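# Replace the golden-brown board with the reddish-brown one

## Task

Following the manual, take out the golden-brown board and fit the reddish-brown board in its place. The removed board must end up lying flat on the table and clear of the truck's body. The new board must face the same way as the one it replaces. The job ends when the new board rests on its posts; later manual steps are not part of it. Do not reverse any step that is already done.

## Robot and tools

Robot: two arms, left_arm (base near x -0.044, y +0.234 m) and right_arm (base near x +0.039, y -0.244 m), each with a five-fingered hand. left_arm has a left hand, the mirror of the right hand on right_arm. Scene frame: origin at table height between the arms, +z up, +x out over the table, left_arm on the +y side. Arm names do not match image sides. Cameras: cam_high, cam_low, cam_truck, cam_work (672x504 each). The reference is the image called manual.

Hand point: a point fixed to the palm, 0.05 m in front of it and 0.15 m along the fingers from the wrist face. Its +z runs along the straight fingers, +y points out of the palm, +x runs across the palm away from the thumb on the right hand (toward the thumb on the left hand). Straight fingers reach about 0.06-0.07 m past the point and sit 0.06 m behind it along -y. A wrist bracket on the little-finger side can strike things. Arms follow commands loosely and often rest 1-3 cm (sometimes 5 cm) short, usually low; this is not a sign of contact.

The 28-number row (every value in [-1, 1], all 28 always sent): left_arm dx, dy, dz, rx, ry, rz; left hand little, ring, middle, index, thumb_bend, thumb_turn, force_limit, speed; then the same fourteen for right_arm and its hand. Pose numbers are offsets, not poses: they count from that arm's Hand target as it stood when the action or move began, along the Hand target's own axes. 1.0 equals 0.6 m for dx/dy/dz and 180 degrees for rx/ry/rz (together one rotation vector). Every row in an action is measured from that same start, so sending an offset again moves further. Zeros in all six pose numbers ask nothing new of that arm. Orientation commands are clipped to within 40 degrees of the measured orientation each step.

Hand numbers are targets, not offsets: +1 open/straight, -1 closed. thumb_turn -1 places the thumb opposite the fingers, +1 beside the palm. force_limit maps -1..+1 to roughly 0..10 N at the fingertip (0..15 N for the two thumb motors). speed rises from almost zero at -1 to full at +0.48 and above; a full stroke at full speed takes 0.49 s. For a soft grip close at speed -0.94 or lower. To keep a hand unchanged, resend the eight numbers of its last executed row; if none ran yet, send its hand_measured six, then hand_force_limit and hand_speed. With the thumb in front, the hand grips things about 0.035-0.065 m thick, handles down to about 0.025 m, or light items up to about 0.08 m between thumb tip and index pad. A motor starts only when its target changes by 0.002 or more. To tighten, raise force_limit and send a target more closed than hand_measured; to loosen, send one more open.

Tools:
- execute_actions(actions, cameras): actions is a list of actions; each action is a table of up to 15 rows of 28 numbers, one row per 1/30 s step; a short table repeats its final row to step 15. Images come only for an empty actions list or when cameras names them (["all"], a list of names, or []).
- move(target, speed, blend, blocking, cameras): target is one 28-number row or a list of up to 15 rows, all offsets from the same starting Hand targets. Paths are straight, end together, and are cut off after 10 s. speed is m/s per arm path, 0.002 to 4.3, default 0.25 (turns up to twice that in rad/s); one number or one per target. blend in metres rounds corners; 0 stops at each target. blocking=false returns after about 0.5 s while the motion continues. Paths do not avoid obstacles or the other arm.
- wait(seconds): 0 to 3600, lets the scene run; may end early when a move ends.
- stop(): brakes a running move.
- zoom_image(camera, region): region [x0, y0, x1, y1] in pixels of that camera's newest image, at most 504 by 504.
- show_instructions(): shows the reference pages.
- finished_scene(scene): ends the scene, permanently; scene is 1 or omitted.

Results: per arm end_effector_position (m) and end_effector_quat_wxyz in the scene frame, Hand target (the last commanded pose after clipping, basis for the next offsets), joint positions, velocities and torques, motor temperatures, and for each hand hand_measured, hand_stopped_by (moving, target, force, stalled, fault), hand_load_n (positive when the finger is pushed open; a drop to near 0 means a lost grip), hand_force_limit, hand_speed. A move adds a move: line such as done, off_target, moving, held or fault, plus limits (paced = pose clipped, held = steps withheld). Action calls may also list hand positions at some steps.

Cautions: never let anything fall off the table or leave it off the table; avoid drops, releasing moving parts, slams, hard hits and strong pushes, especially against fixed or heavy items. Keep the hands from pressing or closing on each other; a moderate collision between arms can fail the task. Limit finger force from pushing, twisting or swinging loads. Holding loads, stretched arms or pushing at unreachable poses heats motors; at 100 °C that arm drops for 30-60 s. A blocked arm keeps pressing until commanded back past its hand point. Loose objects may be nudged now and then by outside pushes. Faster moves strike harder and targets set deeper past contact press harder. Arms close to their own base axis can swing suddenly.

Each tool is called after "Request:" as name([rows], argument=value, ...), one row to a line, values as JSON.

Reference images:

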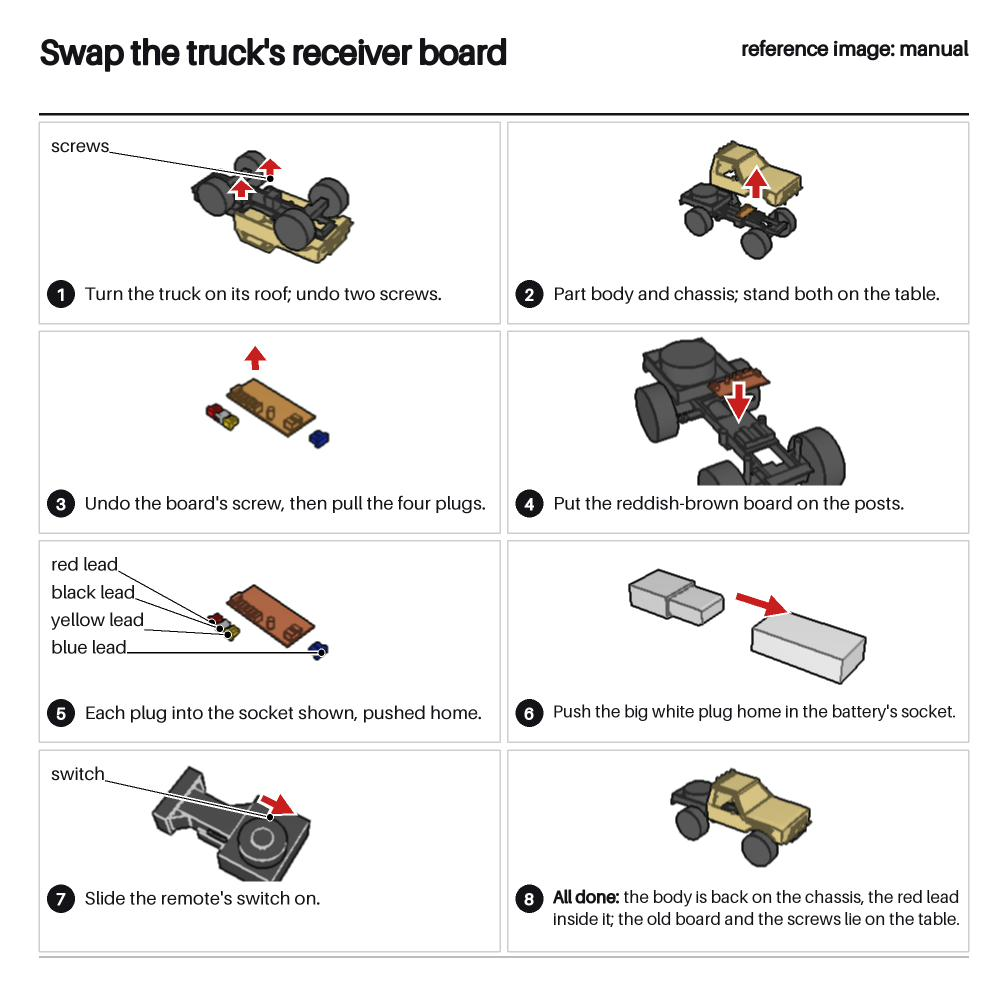

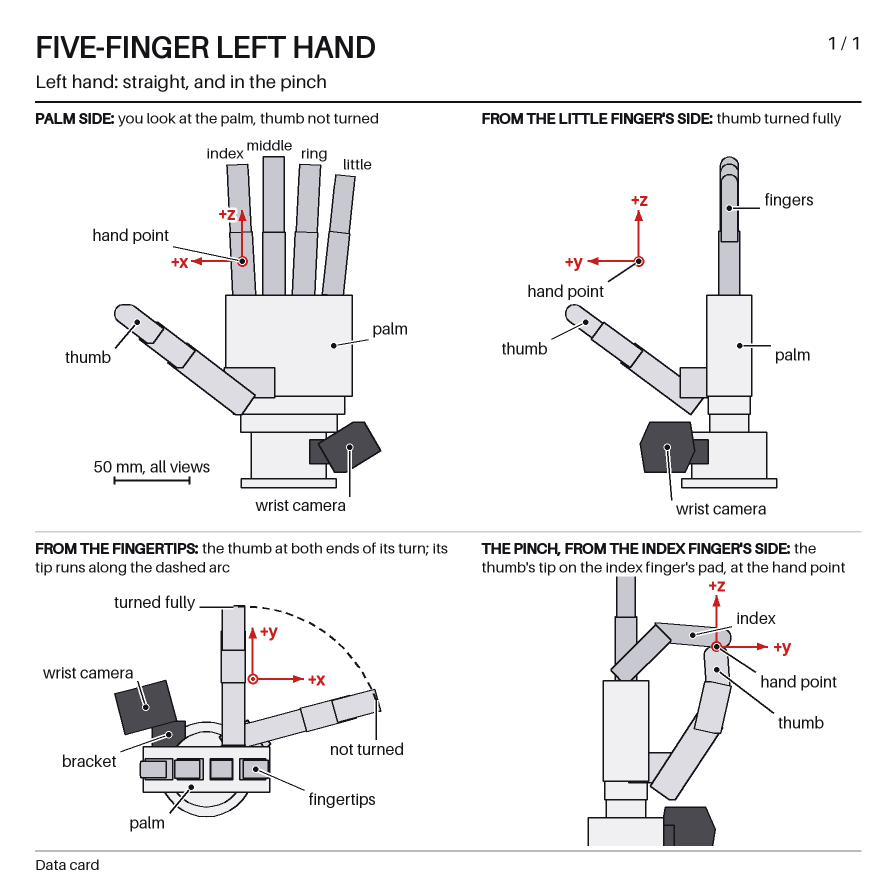

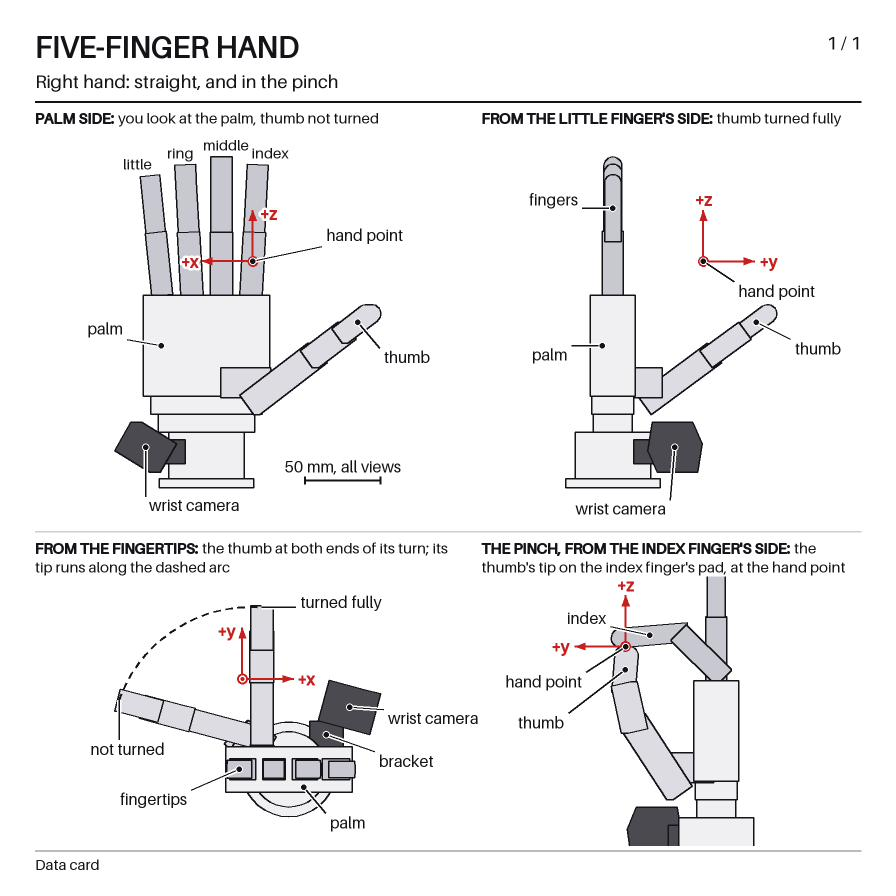

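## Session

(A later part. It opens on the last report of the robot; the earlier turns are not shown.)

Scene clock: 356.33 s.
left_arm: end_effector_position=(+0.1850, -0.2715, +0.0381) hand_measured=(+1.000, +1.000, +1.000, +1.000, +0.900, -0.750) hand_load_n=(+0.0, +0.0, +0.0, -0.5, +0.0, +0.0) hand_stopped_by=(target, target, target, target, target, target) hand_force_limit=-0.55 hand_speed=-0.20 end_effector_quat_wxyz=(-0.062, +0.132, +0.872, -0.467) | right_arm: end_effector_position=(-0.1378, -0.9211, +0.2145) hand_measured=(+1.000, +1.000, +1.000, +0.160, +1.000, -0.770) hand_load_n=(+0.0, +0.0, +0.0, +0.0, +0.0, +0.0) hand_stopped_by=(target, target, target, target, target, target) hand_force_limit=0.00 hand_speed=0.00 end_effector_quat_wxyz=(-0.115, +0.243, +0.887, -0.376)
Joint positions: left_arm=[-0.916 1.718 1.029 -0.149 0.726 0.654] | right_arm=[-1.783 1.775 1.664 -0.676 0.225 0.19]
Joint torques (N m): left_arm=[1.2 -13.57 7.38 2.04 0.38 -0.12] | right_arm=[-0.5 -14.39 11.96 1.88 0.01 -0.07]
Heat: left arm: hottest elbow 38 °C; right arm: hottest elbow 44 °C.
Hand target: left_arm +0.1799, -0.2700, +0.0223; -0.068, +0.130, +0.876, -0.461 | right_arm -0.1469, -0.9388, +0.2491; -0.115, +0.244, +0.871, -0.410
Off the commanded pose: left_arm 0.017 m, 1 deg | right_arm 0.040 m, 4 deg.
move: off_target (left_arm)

Request:
move([
  [0.0069,-0.0386,-0.0263,0,0,0, 1,1,1,1,0.9,-0.75,-0.55,-0.2, 0,0,0,0,0,0, 1,1,1,0.16,1,-0.77,0,0],
  [0.0082,-0.0011,-0.002,0,0,0, 1,1,1,1,0.9,-0.75,-0.55,-0.2, 0,0,0,0,0,0, 1,1,1,0.16,1,-0.77,0,0],
], cameras=["cam_work"], speed=0.06)

Request:
zoom_image(camera="cam_work", region=[440, 290, 540, 365])

Scene clock: 358.93 s.
left_arm: end_effector_position=(+0.1800, -0.2678, +0.0352) hand_measured=(+1.000, +1.000, +1.000, +1.000, +0.900, -0.750) hand_load_n=(+0.0, +0.0, +0.0, -0.5, +0.0, +0.0) hand_stopped_by=(target, target, target, target, target, target) hand_force_limit=-0.55 hand_speed=-0.20 end_effector_quat_wxyz=(-0.063, +0.132, +0.873, -0.465) | right_arm: end_effector_position=(-0.1378, -0.9211, +0.2145) hand_measured=(+1.000, +1.000, +1.000, +0.160, +1.000, -0.770) hand_load_n=(+0.0, +0.0, +0.0, +0.0, +0.0, +0.0) hand_stopped_by=(target, target, target, target, target, target) hand_force_limit=0.00 hand_speed=0.00 end_effector_quat_wxyz=(-0.115, +0.243, +0.887, -0.376)
Joint positions: left_arm=[-0.92 1.711 1.013 -0.144 0.723 0.654] | right_arm=[-1.783 1.775 1.664 -0.676 0.225 0.19]
Joint torques (N m): left_arm=[1.32 -13.86 7.62 2.07 0.36 -0.17] | right_arm=[-2.2 -15.09 11.89 1.89 0.02 -0.08]
Heat: left arm: hottest elbow 38 °C; right arm: hottest elbow 44 °C.
Hand target: left_arm +0.1753, -0.2679, +0.0234; -0.068, +0.130, +0.876, -0.460 | right_arm -0.1469, -0.9388, +0.2491; -0.115, +0.244, +0.871, -0.410
Off the commanded pose: left_arm 0.013 m, 1 deg | right_arm 0.040 m, 4 deg.
move: off_target (left_arm)

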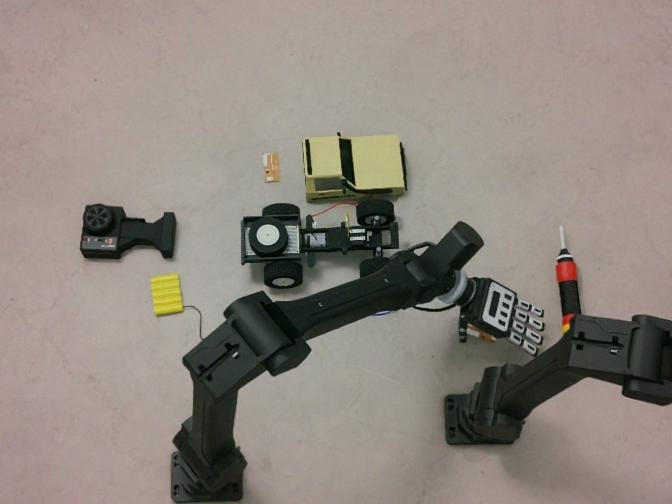

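Scaled by 5.040 from the camera's image (finer frame: 960x720).

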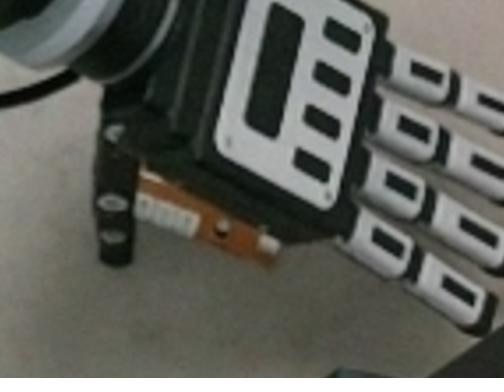

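Request:
move(target=[-0.0435,-0.0026,-0.0021,0,0,0, 1,1,1,1,0.9,-0.75,-0.55,-0.2, 0,0,0,0,0,0, 1,1,1,0.16,1,-0.77,0,0], cameras=["cam_work"], speed=0.04)

Request:
zoom_image(camera="cam_work", region=[440, 290, 540, 365])

Scene clock: 360.40 s.
left_arm: end_effector_position=(+0.1825, -0.2697, +0.0337) hand_measured=(+1.000, +1.000, +1.000, +1.000, +0.900, -0.750) hand_load_n=(+0.0, +0.0, +0.0, +0.0, +0.0, +4.5) hand_stopped_by=(target, target, target, target, target, target) hand_force_limit=-0.55 hand_speed=-0.20 end_effector_quat_wxyz=(-0.076, +0.129, +0.873, -0.464) | right_arm: end_effector_position=(-0.1378, -0.9211, +0.2145) hand_measured=(+1.000, +1.000, +1.000, +0.160, +1.000, -0.770) hand_load_n=(+0.0, +0.0, +0.0, +0.0, +0.0, +0.0) hand_stopped_by=(target, target, target, target, target, target) hand_force_limit=0.00 hand_speed=0.00 end_effector_quat_wxyz=(-0.115, +0.243, +0.887, -0.376)
Joint positions: left_arm=[-0.912 1.732 1.036 -0.167 0.747 0.654] | right_arm=[-1.783 1.775 1.664 -0.676 0.225 0.19]
Joint torques (N m): left_arm=[2.9 -12.75 11.4 0.92 0.25 0.11] | right_arm=[-1.61 -15.21 11.92 1.88 -0.01 -0.07]
Heat: left arm: hottest elbow 38 °C; right arm: hottest elbow 44 °C.
Hand target: left_arm +0.2004, -0.2753, +0.0255; -0.068, +0.130, +0.876, -0.460 | right_arm -0.1469, -0.9388, +0.2491; -0.115, +0.244, +0.871, -0.410
Off the commanded pose: left_arm 0.020 m, 1 deg | right_arm 0.040 m, 4 deg.
move: off_target (left_arm)

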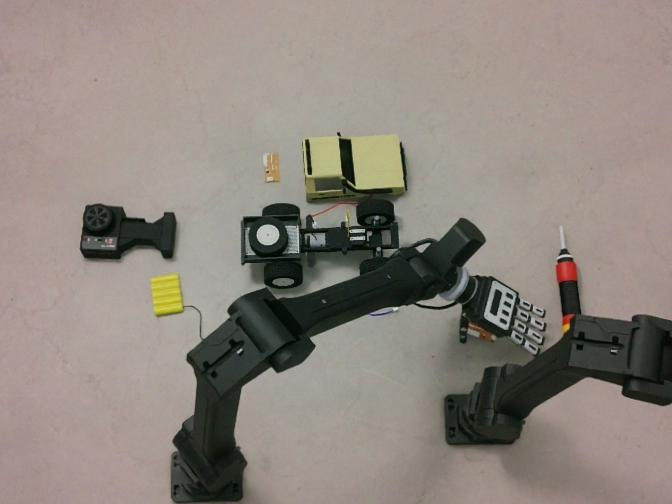

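Scaled by 5.040 from the camera's image (finer frame: 960x720).

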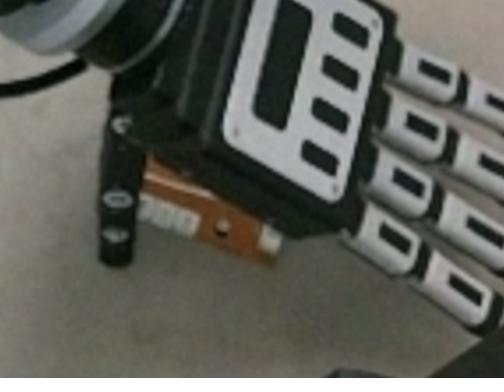

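Request:
move([
  [0.04248,-0.02688,-0.01837,0,0,0, 1,1,1,1,0.9,-0.75,-0.55,-0.2, 0,0,0,0,0,0, 1,1,1,0.16,1,-0.77,0,0],
  [0.04982,-0.04675,-0.03362,0,0,0, 1,1,1,1,0.9,-0.75,-0.55,-0.2, 0,0,0,0,0,0, 1,1,1,0.16,1,-0.77,0,0],
  [0.04617,-0.00182,-0.00182,0,0,0, 1,1,1,1,0.9,-0.75,-0.55,-0.2, 0,0,0,0,0,0, 1,1,1,0.16,1,-0.77,0,0],
  [0.02557,-0.00808,-0.0074,0,0,0, 1,1,1,1,0.9,-0.75,-0.55,-0.2, 0,0,0,0,0,0, 1,1,1,0.16,1,-0.77,0,0],
  [-0.0116,-0.01047,-0.00685,0,0,0, 1,1,1,1,0.9,-0.75,-0.55,-0.2, 0,0,0,0,0,0, 1,1,1,0.16,1,-0.77,0,0],
], blend=[0.005,0.008,0.008,0.005,0], cameras=["cam_work"], speed=0.06)

Request:
zoom_image(camera="cam_work", region=[440, 290, 540, 365])

Scene clock: 363.80 s.
left_arm: end_effector_position=(+0.1944, -0.2694, +0.0338) hand_measured=(+1.000, +1.000, +1.000, +1.000, +0.900, -0.750) hand_load_n=(+0.0, +0.0, +0.0, +0.0, +0.0, +1.0) hand_stopped_by=(target, target, target, target, target, target) hand_force_limit=-0.55 hand_speed=-0.20 end_effector_quat_wxyz=(-0.072, +0.126, +0.876, -0.460) | right_arm: end_effector_position=(-0.1378, -0.9211, +0.2145) hand_measured=(+1.000, +1.000, +1.000, +0.160, +1.000, -0.770) hand_load_n=(+0.0, +0.0, +0.0, +0.0, +0.0, +0.0) hand_stopped_by=(target, target, target, target, target, target) hand_force_limit=0.00 hand_speed=0.00 end_effector_quat_wxyz=(-0.115, +0.243, +0.887, -0.376)
Joint positions: left_arm=[-0.896 1.744 1.061 -0.194 0.742 0.669] | right_arm=[-1.783 1.775 1.664 -0.676 0.225 0.19]
Joint torques (N m): left_arm=[2.32 -14.04 11.63 0.7 0.61 0.08] | right_arm=[-1.85 -15.27 11.89 1.73 0.05 -0.1]
Heat: left arm: hottest elbow 38 °C; right arm: hottest elbow 44 °C.
Hand target: left_arm +0.2069, -0.2774, +0.0329; -0.068, +0.130, +0.876, -0.460 | right_arm -0.1469, -0.9388, +0.2491; -0.115, +0.244, +0.871, -0.410
Off the commanded pose: left_arm 0.015 m, 1 deg | right_arm 0.040 m, 4 deg.
move: off_target (left_arm); blend cut to 0.0078 m at target 2, 0.0067 m at target 3

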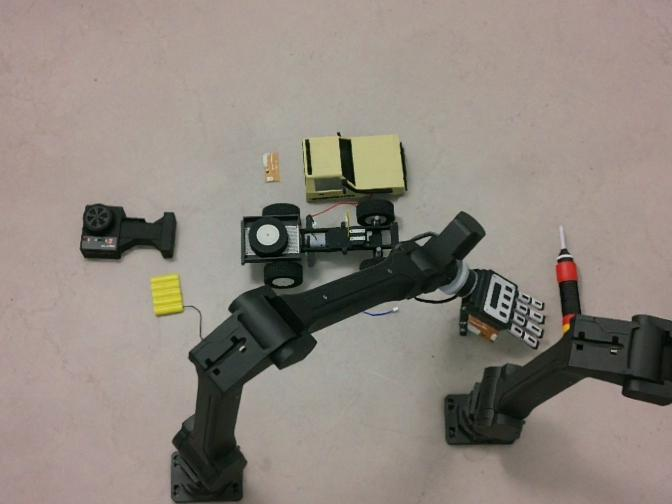

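Scaled by 5.040 from the camera's image (finer frame: 960x720).

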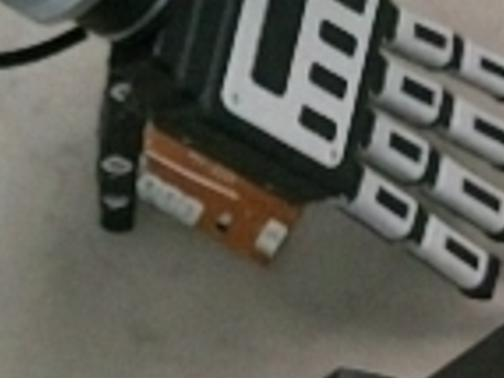

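Request:
move(target=[-0.03357,-0.00958,0.00218,0,0,0, 1,1,1,1,0.9,-0.75,-0.55,-0.2, 0,0,0,0,0,0, 1,1,1,0.16,1,-0.77,0,0], cameras=["cam_work"], speed=0.06)

Request:
zoom_image(camera="cam_work", region=[440, 290, 540, 365])

Scene clock: 365.10 s.
left_arm: end_effector_position=(+0.2145, -0.2785, +0.0359) hand_measured=(+1.000, +1.000, +1.000, +1.000, +0.900, -0.750) hand_load_n=(+0.0, +0.0, +0.0, +0.0, +0.0, +0.0) hand_stopped_by=(target, target, target, target, target, target) hand_force_limit=-0.55 hand_speed=-0.20 end_effector_quat_wxyz=(-0.070, +0.127, +0.877, -0.459) | right_arm: end_effector_position=(-0.1378, -0.9211, +0.2145) hand_measured=(+1.000, +1.000, +1.000, +0.160, +1.000, -0.770) hand_load_n=(+0.0, +0.0, +0.0, +0.0, +0.0, +0.0) hand_stopped_by=(target, target, target, target, target, target) hand_force_limit=0.00 hand_speed=0.00 end_effector_quat_wxyz=(-0.115, +0.243, +0.887, -0.376)
Joint positions: left_arm=[-0.878 1.781 1.126 -0.236 0.749 0.692] | right_arm=[-1.783 1.775 1.664 -0.676 0.225 0.19]
Joint torques (N m): left_arm=[2.37 -14.8 11.89 0.69 0.72 -0.01] | right_arm=[-1.96 -15.09 11.88 1.83 0.06 -0.03]
Heat: left arm: hottest elbow 38 °C; right arm: hottest elbow 44 °C.
Hand target: left_arm +0.2251, -0.2875, +0.0370; -0.068, +0.130, +0.876, -0.460 | right_arm -0.1469, -0.9388, +0.2491; -0.115, +0.244, +0.871, -0.410
Off the commanded pose: left_arm 0.014 m, 0 deg | right_arm 0.040 m, 4 deg.
move: off_target (left_arm)

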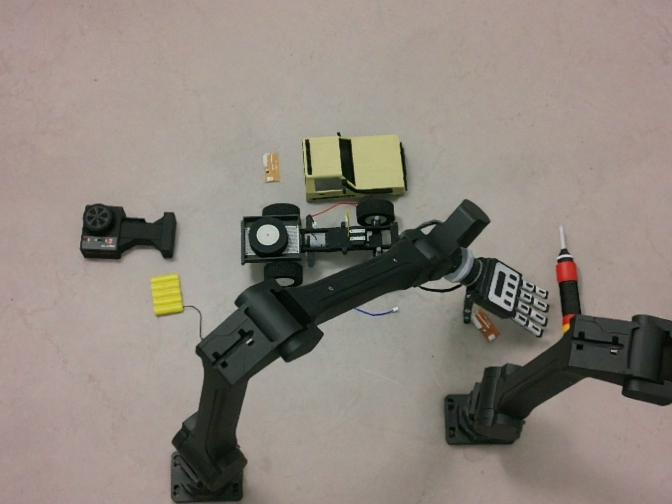

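Scaled by 5.040 from the camera's image (finer frame: 960x720).

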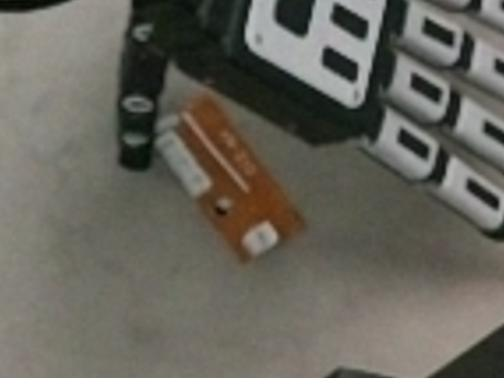

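Request:
move(target=[-0.02502,-0.0188,0.02437,0,0,0, 1,1,1,1,0.9,-0.75,-0.55,-0.2, 0,0,0,0,0,0, 1,1,1,0.16,1,-0.77,0,0], cameras=["cam_work"], speed=0.06)

Request:
zoom_image(camera="cam_work", region=[440, 290, 540, 365])

Scene clock: 366.60 s.
left_arm: end_effector_position=(+0.2298, -0.2974, +0.0377) hand_measured=(+1.000, +1.000, +1.000, +1.000, +0.900, -0.750) hand_load_n=(+0.0, +0.0, +0.0, +0.0, +0.0, +0.0) hand_stopped_by=(target, target, target, target, target, target) hand_force_limit=-0.55 hand_speed=-0.20 end_effector_quat_wxyz=(-0.067, +0.129, +0.875, -0.462) | right_arm: end_effector_position=(-0.1378, -0.9211, +0.2145) hand_measured=(+1.000, +1.000, +1.000, +0.160, +1.000, -0.770) hand_load_n=(+0.0, +0.0, +0.0, +0.0, +0.0, +0.0) hand_stopped_by=(target, target, target, target, target, target) hand_force_limit=0.00 hand_speed=0.00 end_effector_quat_wxyz=(-0.115, +0.243, +0.887, -0.376)
Joint positions: left_arm=[-0.878 1.827 1.199 -0.253 0.749 0.692] | right_arm=[-1.783 1.775 1.664 -0.676 0.225 0.19]
Joint torques (N m): left_arm=[1.14 -15.85 12.08 0.69 0.43 -0.15] | right_arm=[-2.14 -15.68 11.99 1.77 0.02 -0.09]
Heat: left arm: hottest elbow 38 °C; right arm: hottest elbow 44 °C.
Hand target: left_arm +0.2341, -0.3094, +0.0380; -0.068, +0.130, +0.876, -0.460 | right_arm -0.1469, -0.9388, +0.2491; -0.115, +0.244, +0.871, -0.410
Off the commanded pose: left_arm 0.013 m, 0 deg | right_arm 0.040 m, 4 deg.
move: off_target (left_arm)

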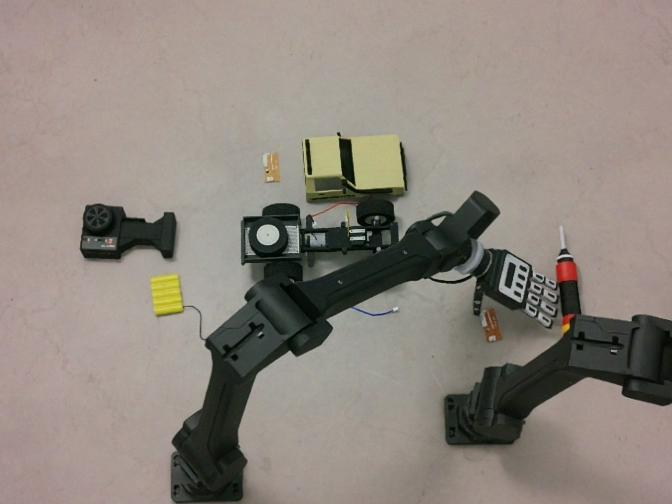

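Scaled by 5.040 from the camera's image (finer frame: 960x720).

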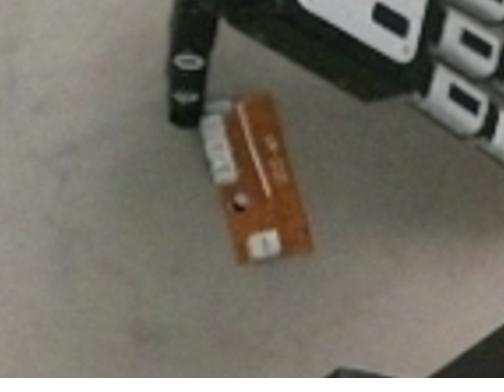

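Request:
move(target=[0,0,0,0,0,0, -0.9,-0.9,-0.9,-0.9,0.9,-0.75,-0.55,-0.2, 0,0,0,0,0,0, 1,1,1,0.16,1,-0.77,0,0], cameras=["cam_work"])

Request:
zoom_image(camera="cam_work", region=[440, 250, 600, 370])

Scene clock: 368.90 s.
left_arm: end_effector_position=(+0.2302, -0.2987, +0.0390) hand_measured=(-0.900, -0.900, -0.900, -0.900, +0.900, -0.750) hand_load_n=(+0.0, +0.0, +0.0, +0.5, +0.0, +0.0) hand_stopped_by=(target, target, target, target, target, target) hand_force_limit=-0.55 hand_speed=-0.20 end_effector_quat_wxyz=(-0.066, +0.129, +0.875, -0.463) | right_arm: end_effector_position=(-0.1378, -0.9211, +0.2145) hand_measured=(+1.000, +1.000, +1.000, +0.160, +1.000, -0.770) hand_load_n=(+0.0, +0.0, +0.0, +0.0, +0.0, +0.0) hand_stopped_by=(target, target, target, target, target, target) hand_force_limit=0.00 hand_speed=0.00 end_effector_quat_wxyz=(-0.115, +0.243, +0.887, -0.376)
Joint positions: left_arm=[-0.879 1.827 1.202 -0.253 0.749 0.692] | right_arm=[-1.783 1.775 1.664 -0.676 0.225 0.19]
Joint torques (N m): left_arm=[1.26 -15.62 11.84 0.62 0.38 -0.15] | right_arm=[-1.14 -14.51 12.03 1.78 0.05 -0.11]
Heat: left arm: hottest elbow 39 °C; right arm: hottest elbow 44 °C.
Hand target: left_arm +0.2341, -0.3095, +0.0381; -0.068, +0.130, +0.875, -0.461 | right_arm -0.1469, -0.9388, +0.2491; -0.115, +0.244, +0.871, -0.410
Off the commanded pose: left_arm 0.012 m, 0 deg | right_arm 0.040 m, 4 deg.
move: done

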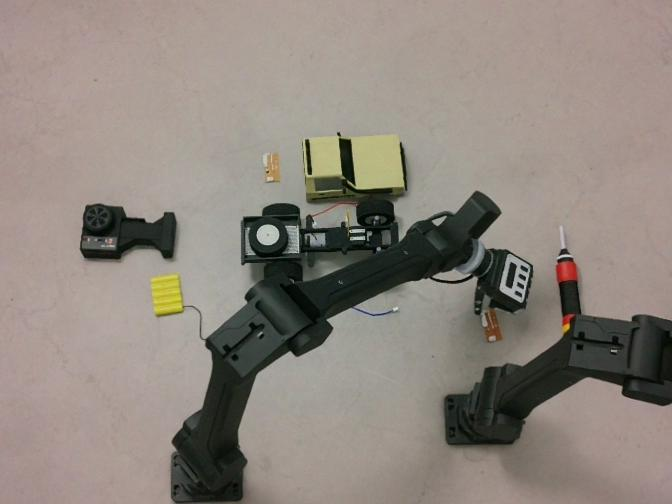

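Scaled by 3.150 from the camera's image (finer frame: 960x720).

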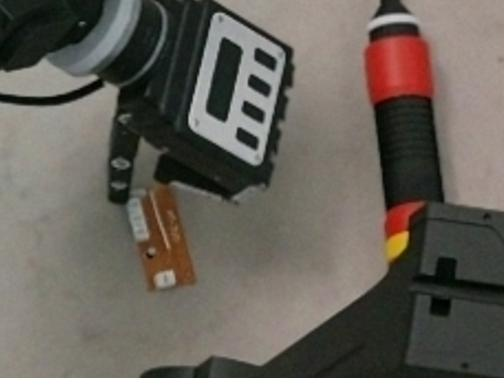

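Request:
move(target=[-0.00585,-0.01938,0.03105,0,0,0, -0.9,-0.9,-0.9,-0.9,0.9,-0.75,-0.55,-0.2, 0,0,0,0,0,0, 1,1,1,0.16,1,-0.77,0,0], cameras=["cam_work"], speed=0.06)

Request:
zoom_image(camera="cam_work", region=[440, 290, 540, 365])

Scene clock: 370.13 s.
left_arm: end_effector_position=(+0.2239, -0.3191, +0.0361) hand_measured=(-0.900, -0.900, -0.900, -0.900, +0.900, -0.750) hand_load_n=(+0.0, +0.0, +0.0, +0.0, +0.0, +0.0) hand_stopped_by=(target, target, target, target, target, target) hand_force_limit=-0.55 hand_speed=-0.20 end_effector_quat_wxyz=(-0.069, +0.132, +0.876, -0.460) | right_arm: end_effector_position=(-0.1378, -0.9211, +0.2145) hand_measured=(+1.000, +1.000, +1.000, +0.160, +1.000, -0.770) hand_load_n=(+0.0, +0.0, +0.0, -0.5, +0.0, +0.0) hand_stopped_by=(target, target, target, target, target, target) hand_force_limit=0.00 hand_speed=0.00 end_effector_quat_wxyz=(-0.115, +0.243, +0.887, -0.376)
Joint positions: left_arm=[-0.911 1.86 1.245 -0.253 0.731 0.668] | right_arm=[-1.783 1.775 1.664 -0.676 0.225 0.19]
Joint torques (N m): left_arm=[1.49 -16.15 12.29 1.05 0.36 -0.18] | right_arm=[-1.9 -15.44 11.9 1.81 -0.01 -0.1]
Heat: left arm: hottest elbow 39 °C; right arm: hottest elbow 44 °C.
Hand target: left_arm +0.2312, -0.3315, +0.0370; -0.068, +0.130, +0.876, -0.460 | right_arm -0.1469, -0.9388, +0.2491; -0.115, +0.244, +0.871, -0.410
Off the commanded pose: left_arm 0.014 m, 0 deg | right_arm 0.040 m, 4 deg.
move: off_target (left_arm)

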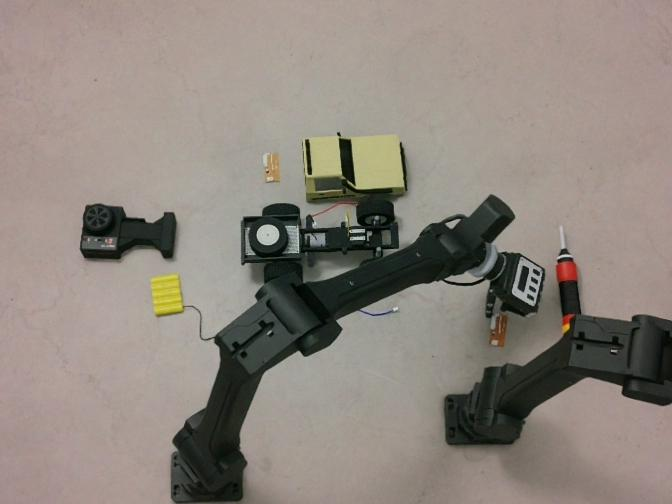

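Scaled by 5.040 from the camera's image (finer frame: 960x720).

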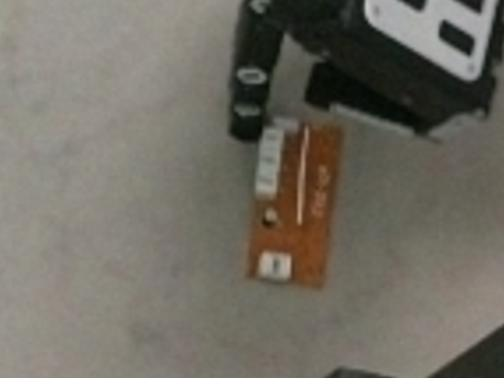

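Request:
move(target=[0.00622,-0.01937,0.02808,0,0,0, -0.9,-0.9,-0.9,-0.9,0.9,-0.75,-0.55,-0.2, 0,0,0,0,0,0, 1,1,1,0.16,1,-0.77,0,0], cameras=["cam_work"], speed=0.06)

Request:
zoom_image(camera="cam_work", region=[450, 290, 550, 365])

Scene clock: 373.77 s.
left_arm: end_effector_position=(+0.2129, -0.3354, +0.0360) hand_measured=(-0.900, -0.900, -0.900, -0.900, +0.900, -0.750) hand_load_n=(+0.0, +0.0, +0.0, +0.0, +0.0, +0.0) hand_stopped_by=(target, target, target, target, target, target) hand_force_limit=-0.55 hand_speed=-0.20 end_effector_quat_wxyz=(-0.073, +0.130, +0.877, -0.456) | right_arm: end_effector_position=(-0.1378, -0.9211, +0.2145) hand_measured=(+1.000, +1.000, +1.000, +0.160, +1.000, -0.770) hand_load_n=(+0.5, +0.0, +0.0, +0.0, +0.0, +0.0) hand_stopped_by=(target, target, target, target, target, target) hand_force_limit=0.00 hand_speed=0.00 end_effector_quat_wxyz=(-0.115, +0.243, +0.887, -0.376)
Joint positions: left_arm=[-0.944 1.877 1.272 -0.253 0.71 0.636] | right_arm=[-1.783 1.775 1.664 -0.676 0.225 0.19]
Joint torques (N m): left_arm=[1.49 -16.5 12.33 1.51 0.34 -0.17] | right_arm=[-1.08 -14.86 11.88 1.91 -0.02 -0.09]
Heat: left arm: hottest elbow 39 °C; right arm: hottest elbow 44 °C.
Hand target: left_arm +0.2216, -0.3500, +0.0370; -0.068, +0.130, +0.876, -0.460 | right_arm -0.1469, -0.9388, +0.2491; -0.115, +0.244, +0.871, -0.410
Off the commanded pose: left_arm 0.017 m, 1 deg | right_arm 0.040 m, 4 deg.
move: off_target (left_arm)

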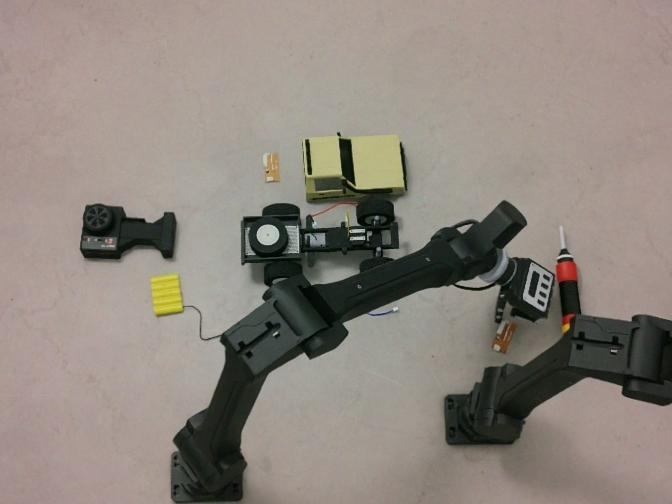

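Scaled by 5.040 from the camera's image (finer frame: 960x720).

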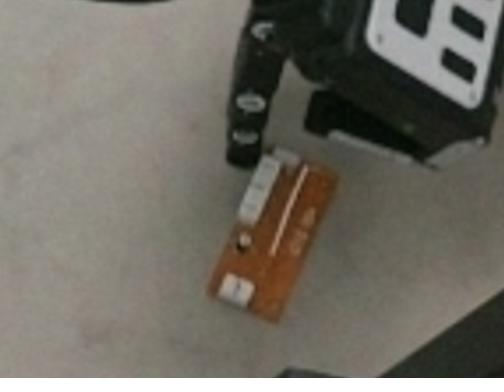

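Request:
move(target=[0.01732,-0.01978,0.0287,0,0,0, -0.9,-0.9,-0.9,-0.9,0.9,-0.75,-0.55,-0.2, 0,0,0,0,0,0, 1,1,1,0.16,1,-0.77,0,0], cameras=["cam_work"], speed=0.06)

Request:
zoom_image(camera="cam_work", region=[450, 290, 550, 365])

Scene clock: 376.70 s.
left_arm: end_effector_position=(+0.1961, -0.3503, +0.0359) hand_measured=(-0.900, -0.900, -0.900, -0.900, +0.900, -0.750) hand_load_n=(+0.0, +0.0, +0.0, +0.0, +0.0, +0.0) hand_stopped_by=(target, target, target, target, target, target) hand_force_limit=-0.55 hand_speed=-0.20 end_effector_quat_wxyz=(-0.075, +0.129, +0.879, -0.452) | right_arm: end_effector_position=(-0.1378, -0.9211, +0.2145) hand_measured=(+1.000, +1.000, +1.000, +0.160, +1.000, -0.770) hand_load_n=(+0.0, +0.0, +0.0, +0.0, +0.0, +0.0) hand_stopped_by=(target, target, target, target, target, target) hand_force_limit=0.00 hand_speed=0.00 end_effector_quat_wxyz=(-0.115, +0.243, +0.887, -0.376)
Joint positions: left_arm=[-0.984 1.886 1.284 -0.243 0.684 0.599] | right_arm=[-1.783 1.775 1.664 -0.676 0.225 0.19]
Joint torques (N m): left_arm=[1.49 -16.67 12.37 2.04 0.31 -0.2] | right_arm=[-1.9 -15.09 11.97 1.87 0.01 -0.04]
Heat: left arm: hottest elbow 39 °C; right arm: hottest elbow 44 °C.
Hand target: left_arm +0.2055, -0.3670, +0.0371; -0.068, +0.130, +0.876, -0.460 | right_arm -0.1469, -0.9388, +0.2491; -0.115, +0.244, +0.871, -0.410
Off the commanded pose: left_arm 0.019 m, 1 deg | right_arm 0.040 m, 4 deg.
move: off_target (left_arm)

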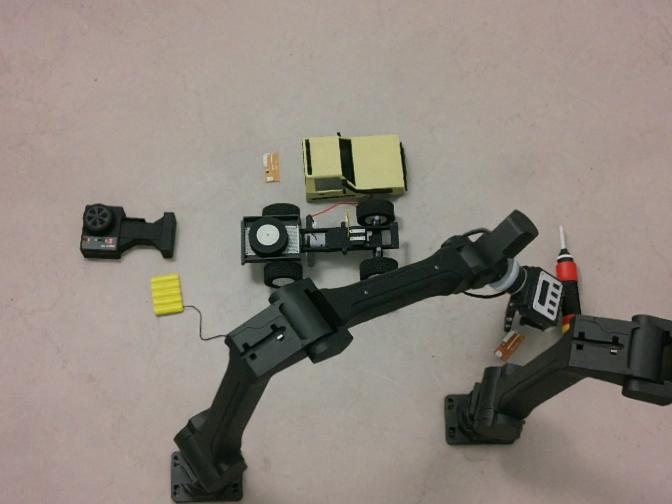

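Scaled by 5.040 from the camera's image (finer frame: 960x720).

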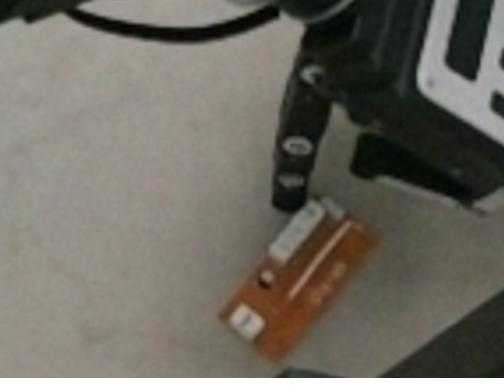

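Request:
move(target=[0.02453,-0.01747,0.02238,0,0,0, -0.9,-0.9,-0.9,-0.9,0.9,-0.75,-0.55,-0.2, 0,0,0,0,0,0, 1,1,1,0.16,1,-0.77,0,0], cameras=["cam_work"], speed=0.06)

Request:
zoom_image(camera="cam_work", region=[460, 300, 560, 375])

Scene clock: 378.23 s.
left_arm: end_effector_position=(+0.1772, -0.3632, +0.0368) hand_measured=(-0.900, -0.900, -0.900, -0.900, +0.900, -0.750) hand_load_n=(+0.0, +0.5, +0.0, +0.0, +0.0, +0.0) hand_stopped_by=(target, target, target, target, target, target) hand_force_limit=-0.55 hand_speed=-0.20 end_effector_quat_wxyz=(-0.075, +0.130, +0.879, -0.452) | right_arm: end_effector_position=(-0.1378, -0.9211, +0.2145) hand_measured=(+1.000, +1.000, +1.000, +0.160, +1.000, -0.770) hand_load_n=(+0.0, +0.0, +0.0, +0.0, +0.0, +0.0) hand_stopped_by=(target, target, target, target, target, target) hand_force_limit=0.00 hand_speed=0.00 end_effector_quat_wxyz=(-0.115, +0.243, +0.887, -0.376)
Joint positions: left_arm=[-1.025 1.886 1.284 -0.22 0.657 0.564] | right_arm=[-1.783 1.775 1.664 -0.676 0.225 0.19]
Joint torques (N m): left_arm=[1.79 -16.91 12.22 2.07 0.29 -0.17] | right_arm=[-1.55 -14.74 11.96 1.85 0.02 -0.08]
Heat: left arm: hottest elbow 39 °C; right arm: hottest elbow 44 °C.
Hand target: left_arm +0.1865, -0.3791, +0.0381; -0.068, +0.130, +0.876, -0.460 | right_arm -0.1469, -0.9388, +0.2491; -0.115, +0.244, +0.871, -0.410
Off the commanded pose: left_arm 0.018 m, 1 deg | right_arm 0.040 m, 4 deg.
move: off_target (left_arm)

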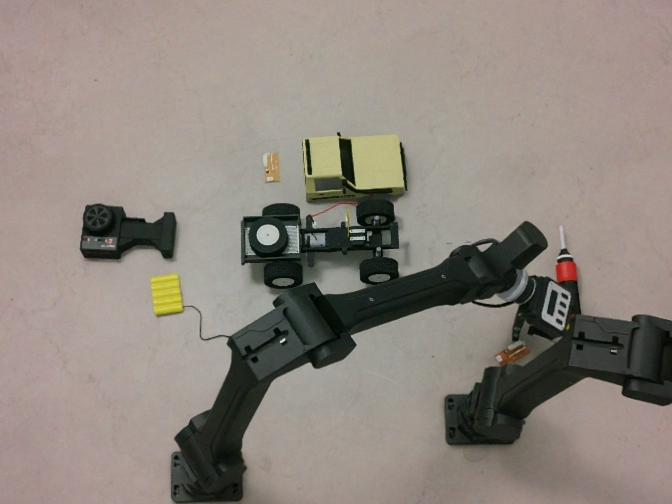

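Scaled by 5.040 from the camera's image (finer frame: 960x720).

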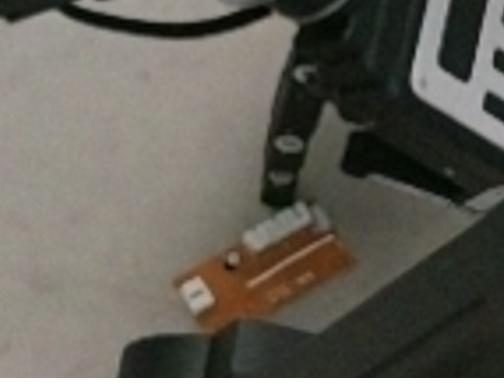

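Request:
move(target=[0.02293,-0.01718,0.02198,0,0,0, -0.9,-0.9,-0.9,-0.9,0.9,-0.75,-0.55,-0.2, 0,0,0,0,0,0, 1,1,1,0.16,1,-0.77,0,0], cameras=["cam_work", "cam_high"], speed=0.06)

Request:
zoom_image(camera="cam_work", region=[460, 300, 560, 375])

Scene clock: 381.23 s.
left_arm: end_effector_position=(+0.1597, -0.3742, +0.0374) hand_measured=(-0.900, -0.900, -0.900, -0.900, +0.900, -0.750) hand_load_n=(+0.0, +0.0, +0.0, +0.5, +0.0, -0.5) hand_stopped_by=(target, target, target, target, target, target) hand_force_limit=-0.55 hand_speed=-0.20 end_effector_quat_wxyz=(-0.075, +0.130, +0.880, -0.451) | right_arm: end_effector_position=(-0.1378, -0.9211, +0.2145) hand_measured=(+1.000, +1.000, +1.000, +0.160, +1.000, -0.770) hand_load_n=(+0.0, +0.0, -0.5, +0.0, +0.0, +0.0) hand_stopped_by=(target, target, target, target, target, target) hand_force_limit=0.00 hand_speed=0.00 end_effector_quat_wxyz=(-0.115, +0.243, +0.887, -0.376)
Joint positions: left_arm=[-1.061 1.886 1.284 -0.202 0.631 0.531] | right_arm=[-1.783 1.775 1.664 -0.676 0.225 0.19]
Joint torques (N m): left_arm=[1.67 -16.67 12.3 2.13 0.28 -0.18] | right_arm=[-0.97 -15.44 11.9 1.88 0.06 -0.06]
Heat: left arm: hottest elbow 39 °C; right arm: hottest elbow 44 °C.
Hand target: left_arm +0.1685, -0.3911, +0.0391; -0.068, +0.130, +0.875, -0.461 | right_arm -0.1469, -0.9388, +0.2491; -0.115, +0.244, +0.871, -0.410
Off the commanded pose: left_arm 0.019 m, 1 deg | right_arm 0.040 m, 4 deg.
move: off_target (left_arm)
Images, in order (width x height): cam_high 672x504, cam_work 672x504.

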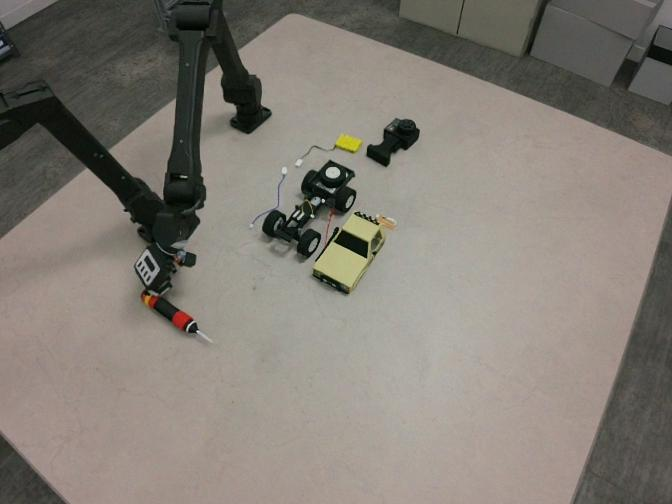

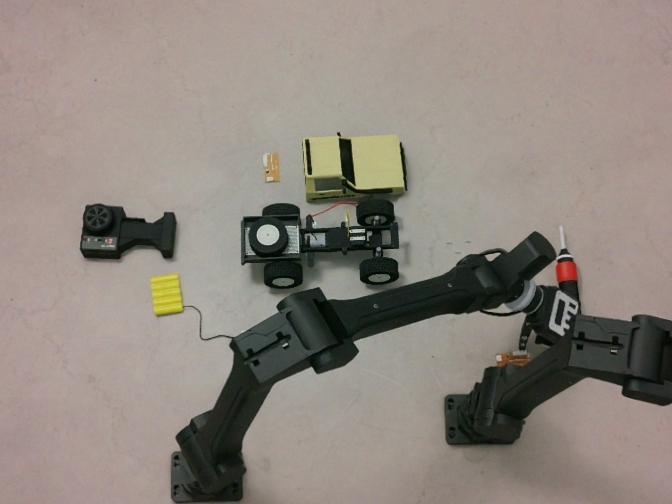

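Scaled by 5.040 from the camera's image (finer frame: 960x720).

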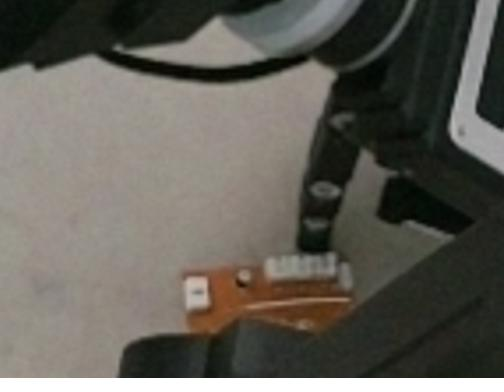

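Request:
move([
  [0.01328,-0.07013,-0.07712,0,0,0, -0.9,-0.9,-0.9,-0.18,0.45,-0.75,-0.55,-0.3, 0,0,0,0,0,0, 1,1,1,0.16,1,-0.77,0,0],
  [0.06232,-0.00468,-0.17258,-0.0089,-0.07945,-0.05443, -0.9,-0.9,-0.9,-0.18,0.45,-0.75,-0.55,-0.3, 0,0,0,0,0,0, 1,1,1,0.16,1,-0.77,0,0],
  [0.06185,0.07915,-0.12693,-0.0089,-0.07945,-0.05443, -0.9,-0.9,-0.9,-0.18,0.45,-0.75,-0.55,-0.3, 0,0,0,0,0,0, 1,1,1,0.16,1,-0.77,0,0],
], blend=[0.02,0.02,0], cameras=["cam_work"], speed=0.1)

Request:
zoom_image(camera="cam_work", region=[460, 300, 560, 375])

Scene clock: 389.47 s.
left_arm: end_effector_position=(+0.1552, -0.2960, +0.0512) hand_measured=(-0.900, -0.900, -0.900, -0.180, +0.450, -0.750) hand_load_n=(+0.0, +0.0, +0.0, +0.0, +0.0, +0.0) hand_stopped_by=(target, target, target, target, target, target) hand_force_limit=-0.55 hand_speed=-0.30 end_effector_quat_wxyz=(+0.005, +0.005, +0.891, -0.454) | right_arm: end_effector_position=(-0.1378, -0.9211, +0.2145) hand_measured=(+1.000, +1.000, +1.000, +0.160, +1.000, -0.770) hand_load_n=(+0.0, +0.5, +0.0, +0.0, +0.0, +0.0) hand_stopped_by=(target, target, target, target, target, target) hand_force_limit=0.00 hand_speed=0.00 end_effector_quat_wxyz=(-0.115, +0.243, +0.887, -0.376)
Joint positions: left_arm=[-1.049 1.638 0.954 -0.008 0.403 0.33] | right_arm=[-1.783 1.775 1.664 -0.676 0.225 0.19]
Joint torques (N m): left_arm=[2.43 -13.74 8.13 2.3 0.29 -0.16] | right_arm=[-1.67 -15.33 12 1.85 0.02 -0.06]
Heat: left arm: hottest elbow 39 °C; right arm: hottest elbow 44 °C.
Hand target: left_arm +0.1590, -0.2946, +0.0432; +0.005, -0.003, +0.891, -0.453 | right_arm -0.1469, -0.9388, +0.2491; -0.115, +0.244, +0.871, -0.410
Off the commanded pose: left_arm 0.009 m, 1 deg | right_arm 0.040 m, 4 deg.
move: done

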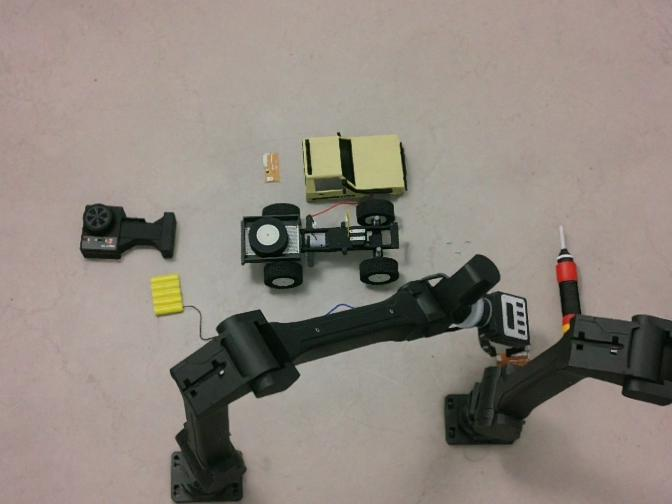

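Scaled by 5.040 from the camera's image (finer frame: 960x720).

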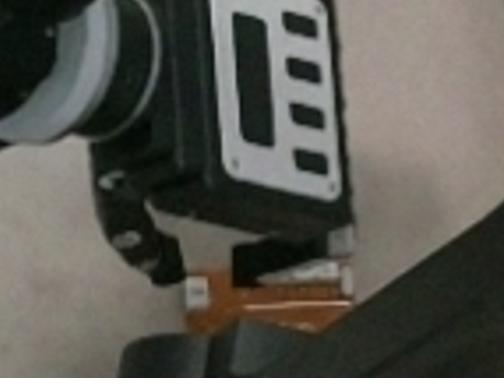

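Request:
move(target=[0.01022,0.01748,0.02167,0,0,0, -0.9,-0.9,-0.9,-0.14,0.52,-0.82,-0.55,-0.3, 0,0,0,0,0,0, 1,1,1,0.16,1,-0.77,0,0], cameras=["cam_work"], speed=0.05)

Request:
zoom_image(camera="cam_work", region=[480, 330, 540, 375])

Scene clock: 392.37 s.
left_arm: end_effector_position=(+0.1576, -0.2988, +0.0384) hand_measured=(-0.900, -0.900, -0.900, -0.140, +0.520, -0.816) hand_load_n=(+0.0, +0.0, +0.0, +0.0, +0.0, -0.5) hand_stopped_by=(target, target, target, target, target, force) hand_force_limit=-0.55 hand_speed=-0.30 end_effector_quat_wxyz=(+0.008, +0.000, +0.889, -0.457) | right_arm: end_effector_position=(-0.1378, -0.9211, +0.2145) hand_measured=(+1.000, +1.000, +1.000, +0.160, +1.000, -0.770) hand_load_n=(+0.0, -0.5, +0.0, +0.0, +0.0, +0.0) hand_stopped_by=(target, target, target, target, target, target) hand_force_limit=0.00 hand_speed=0.00 end_effector_quat_wxyz=(-0.115, +0.243, +0.887, -0.376)
Joint positions: left_arm=[-1.049 1.666 0.944 0.041 0.395 0.321] | right_arm=[-1.783 1.775 1.664 -0.676 0.225 0.19]
Joint torques (N m): left_arm=[1.2 -13.22 7.65 2.36 0.12 -0.16] | right_arm=[-1.32 -14.97 11.81 1.88 0.06 -0.07]
Heat: left arm: hottest elbow 39 °C; right arm: hottest elbow 44 °C.
Hand target: left_arm +0.1529, -0.2989, +0.0269; +0.005, -0.003, +0.891, -0.453 | right_arm -0.1469, -0.9388, +0.2491; -0.115, +0.244, +0.871, -0.410
Off the commanded pose: left_arm 0.012 m, 1 deg | right_arm 0.040 m, 4 deg.
move: off_target (left_arm)

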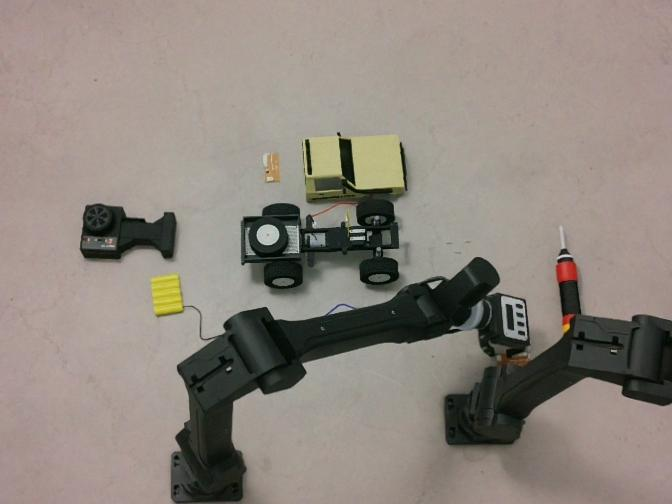

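Scaled by 8.400 from the camera's image (finer frame: 960x720).

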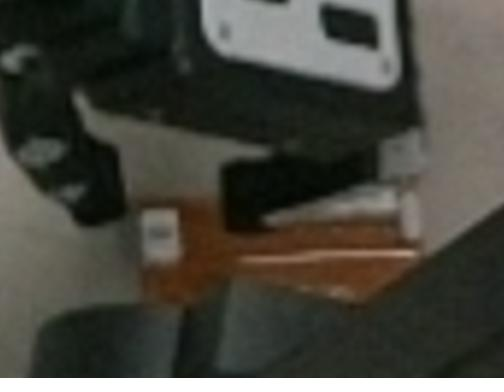

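Request:
move(target=[0.01005,-0.0047,0.00492,0,0,0, -0.9,-0.9,-0.9,-0.14,0.52,-0.82,-0.55,-0.3, 0,0,0,0,0,0, 1,1,1,0.16,1,-0.77,0,0], cameras=["cam_work"], speed=0.05)

Request:
zoom_image(camera="cam_work", region=[480, 330, 540, 375])

Scene clock: 394.10 s.
left_arm: end_effector_position=(+0.1499, -0.3027, +0.0384) hand_measured=(-0.900, -0.900, -0.900, -0.140, +0.520, -0.816) hand_load_n=(+0.5, +0.0, +0.0, +0.0, +0.0, +0.0) hand_stopped_by=(target, target, target, target, target, force) hand_force_limit=-0.55 hand_speed=-0.30 end_effector_quat_wxyz=(+0.008, +0.001, +0.889, -0.457) | right_arm: end_effector_position=(-0.1378, -0.9211, +0.2145) hand_measured=(+1.000, +1.000, +1.000, +0.160, +1.000, -0.770) hand_load_n=(+0.0, +0.0, +0.0, -0.5, +0.0, +0.0) hand_stopped_by=(target, target, target, target, target, target) hand_force_limit=0.00 hand_speed=0.00 end_effector_quat_wxyz=(-0.115, +0.243, +0.887, -0.376)
Joint positions: left_arm=[-1.067 1.666 0.944 0.044 0.383 0.311] | right_arm=[-1.783 1.775 1.664 -0.676 0.225 0.19]
Joint torques (N m): left_arm=[1.55 -13.51 7.86 2.36 0.09 -0.17] | right_arm=[-1.67 -15.15 12.01 1.76 0.02 -0.07]
Heat: left arm: hottest elbow 39 °C; right arm: hottest elbow 44 °C.
Hand target: left_arm +0.1470, -0.3029, +0.0274; +0.005, -0.003, +0.891, -0.453 | right_arm -0.1469, -0.9388, +0.2491; -0.115, +0.244, +0.871, -0.410
Off the commanded pose: left_arm 0.011 m, 1 deg | right_arm 0.040 m, 4 deg.
move: off_target (left_arm)

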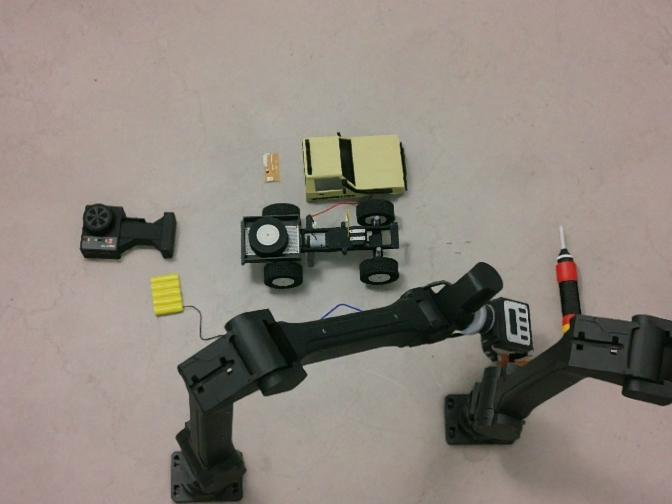

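Scaled by 8.400 from the camera's image (finer frame: 960x720).

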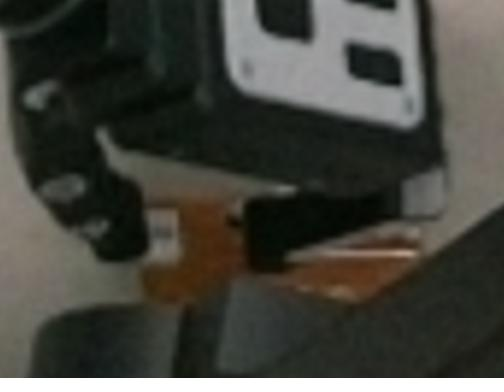

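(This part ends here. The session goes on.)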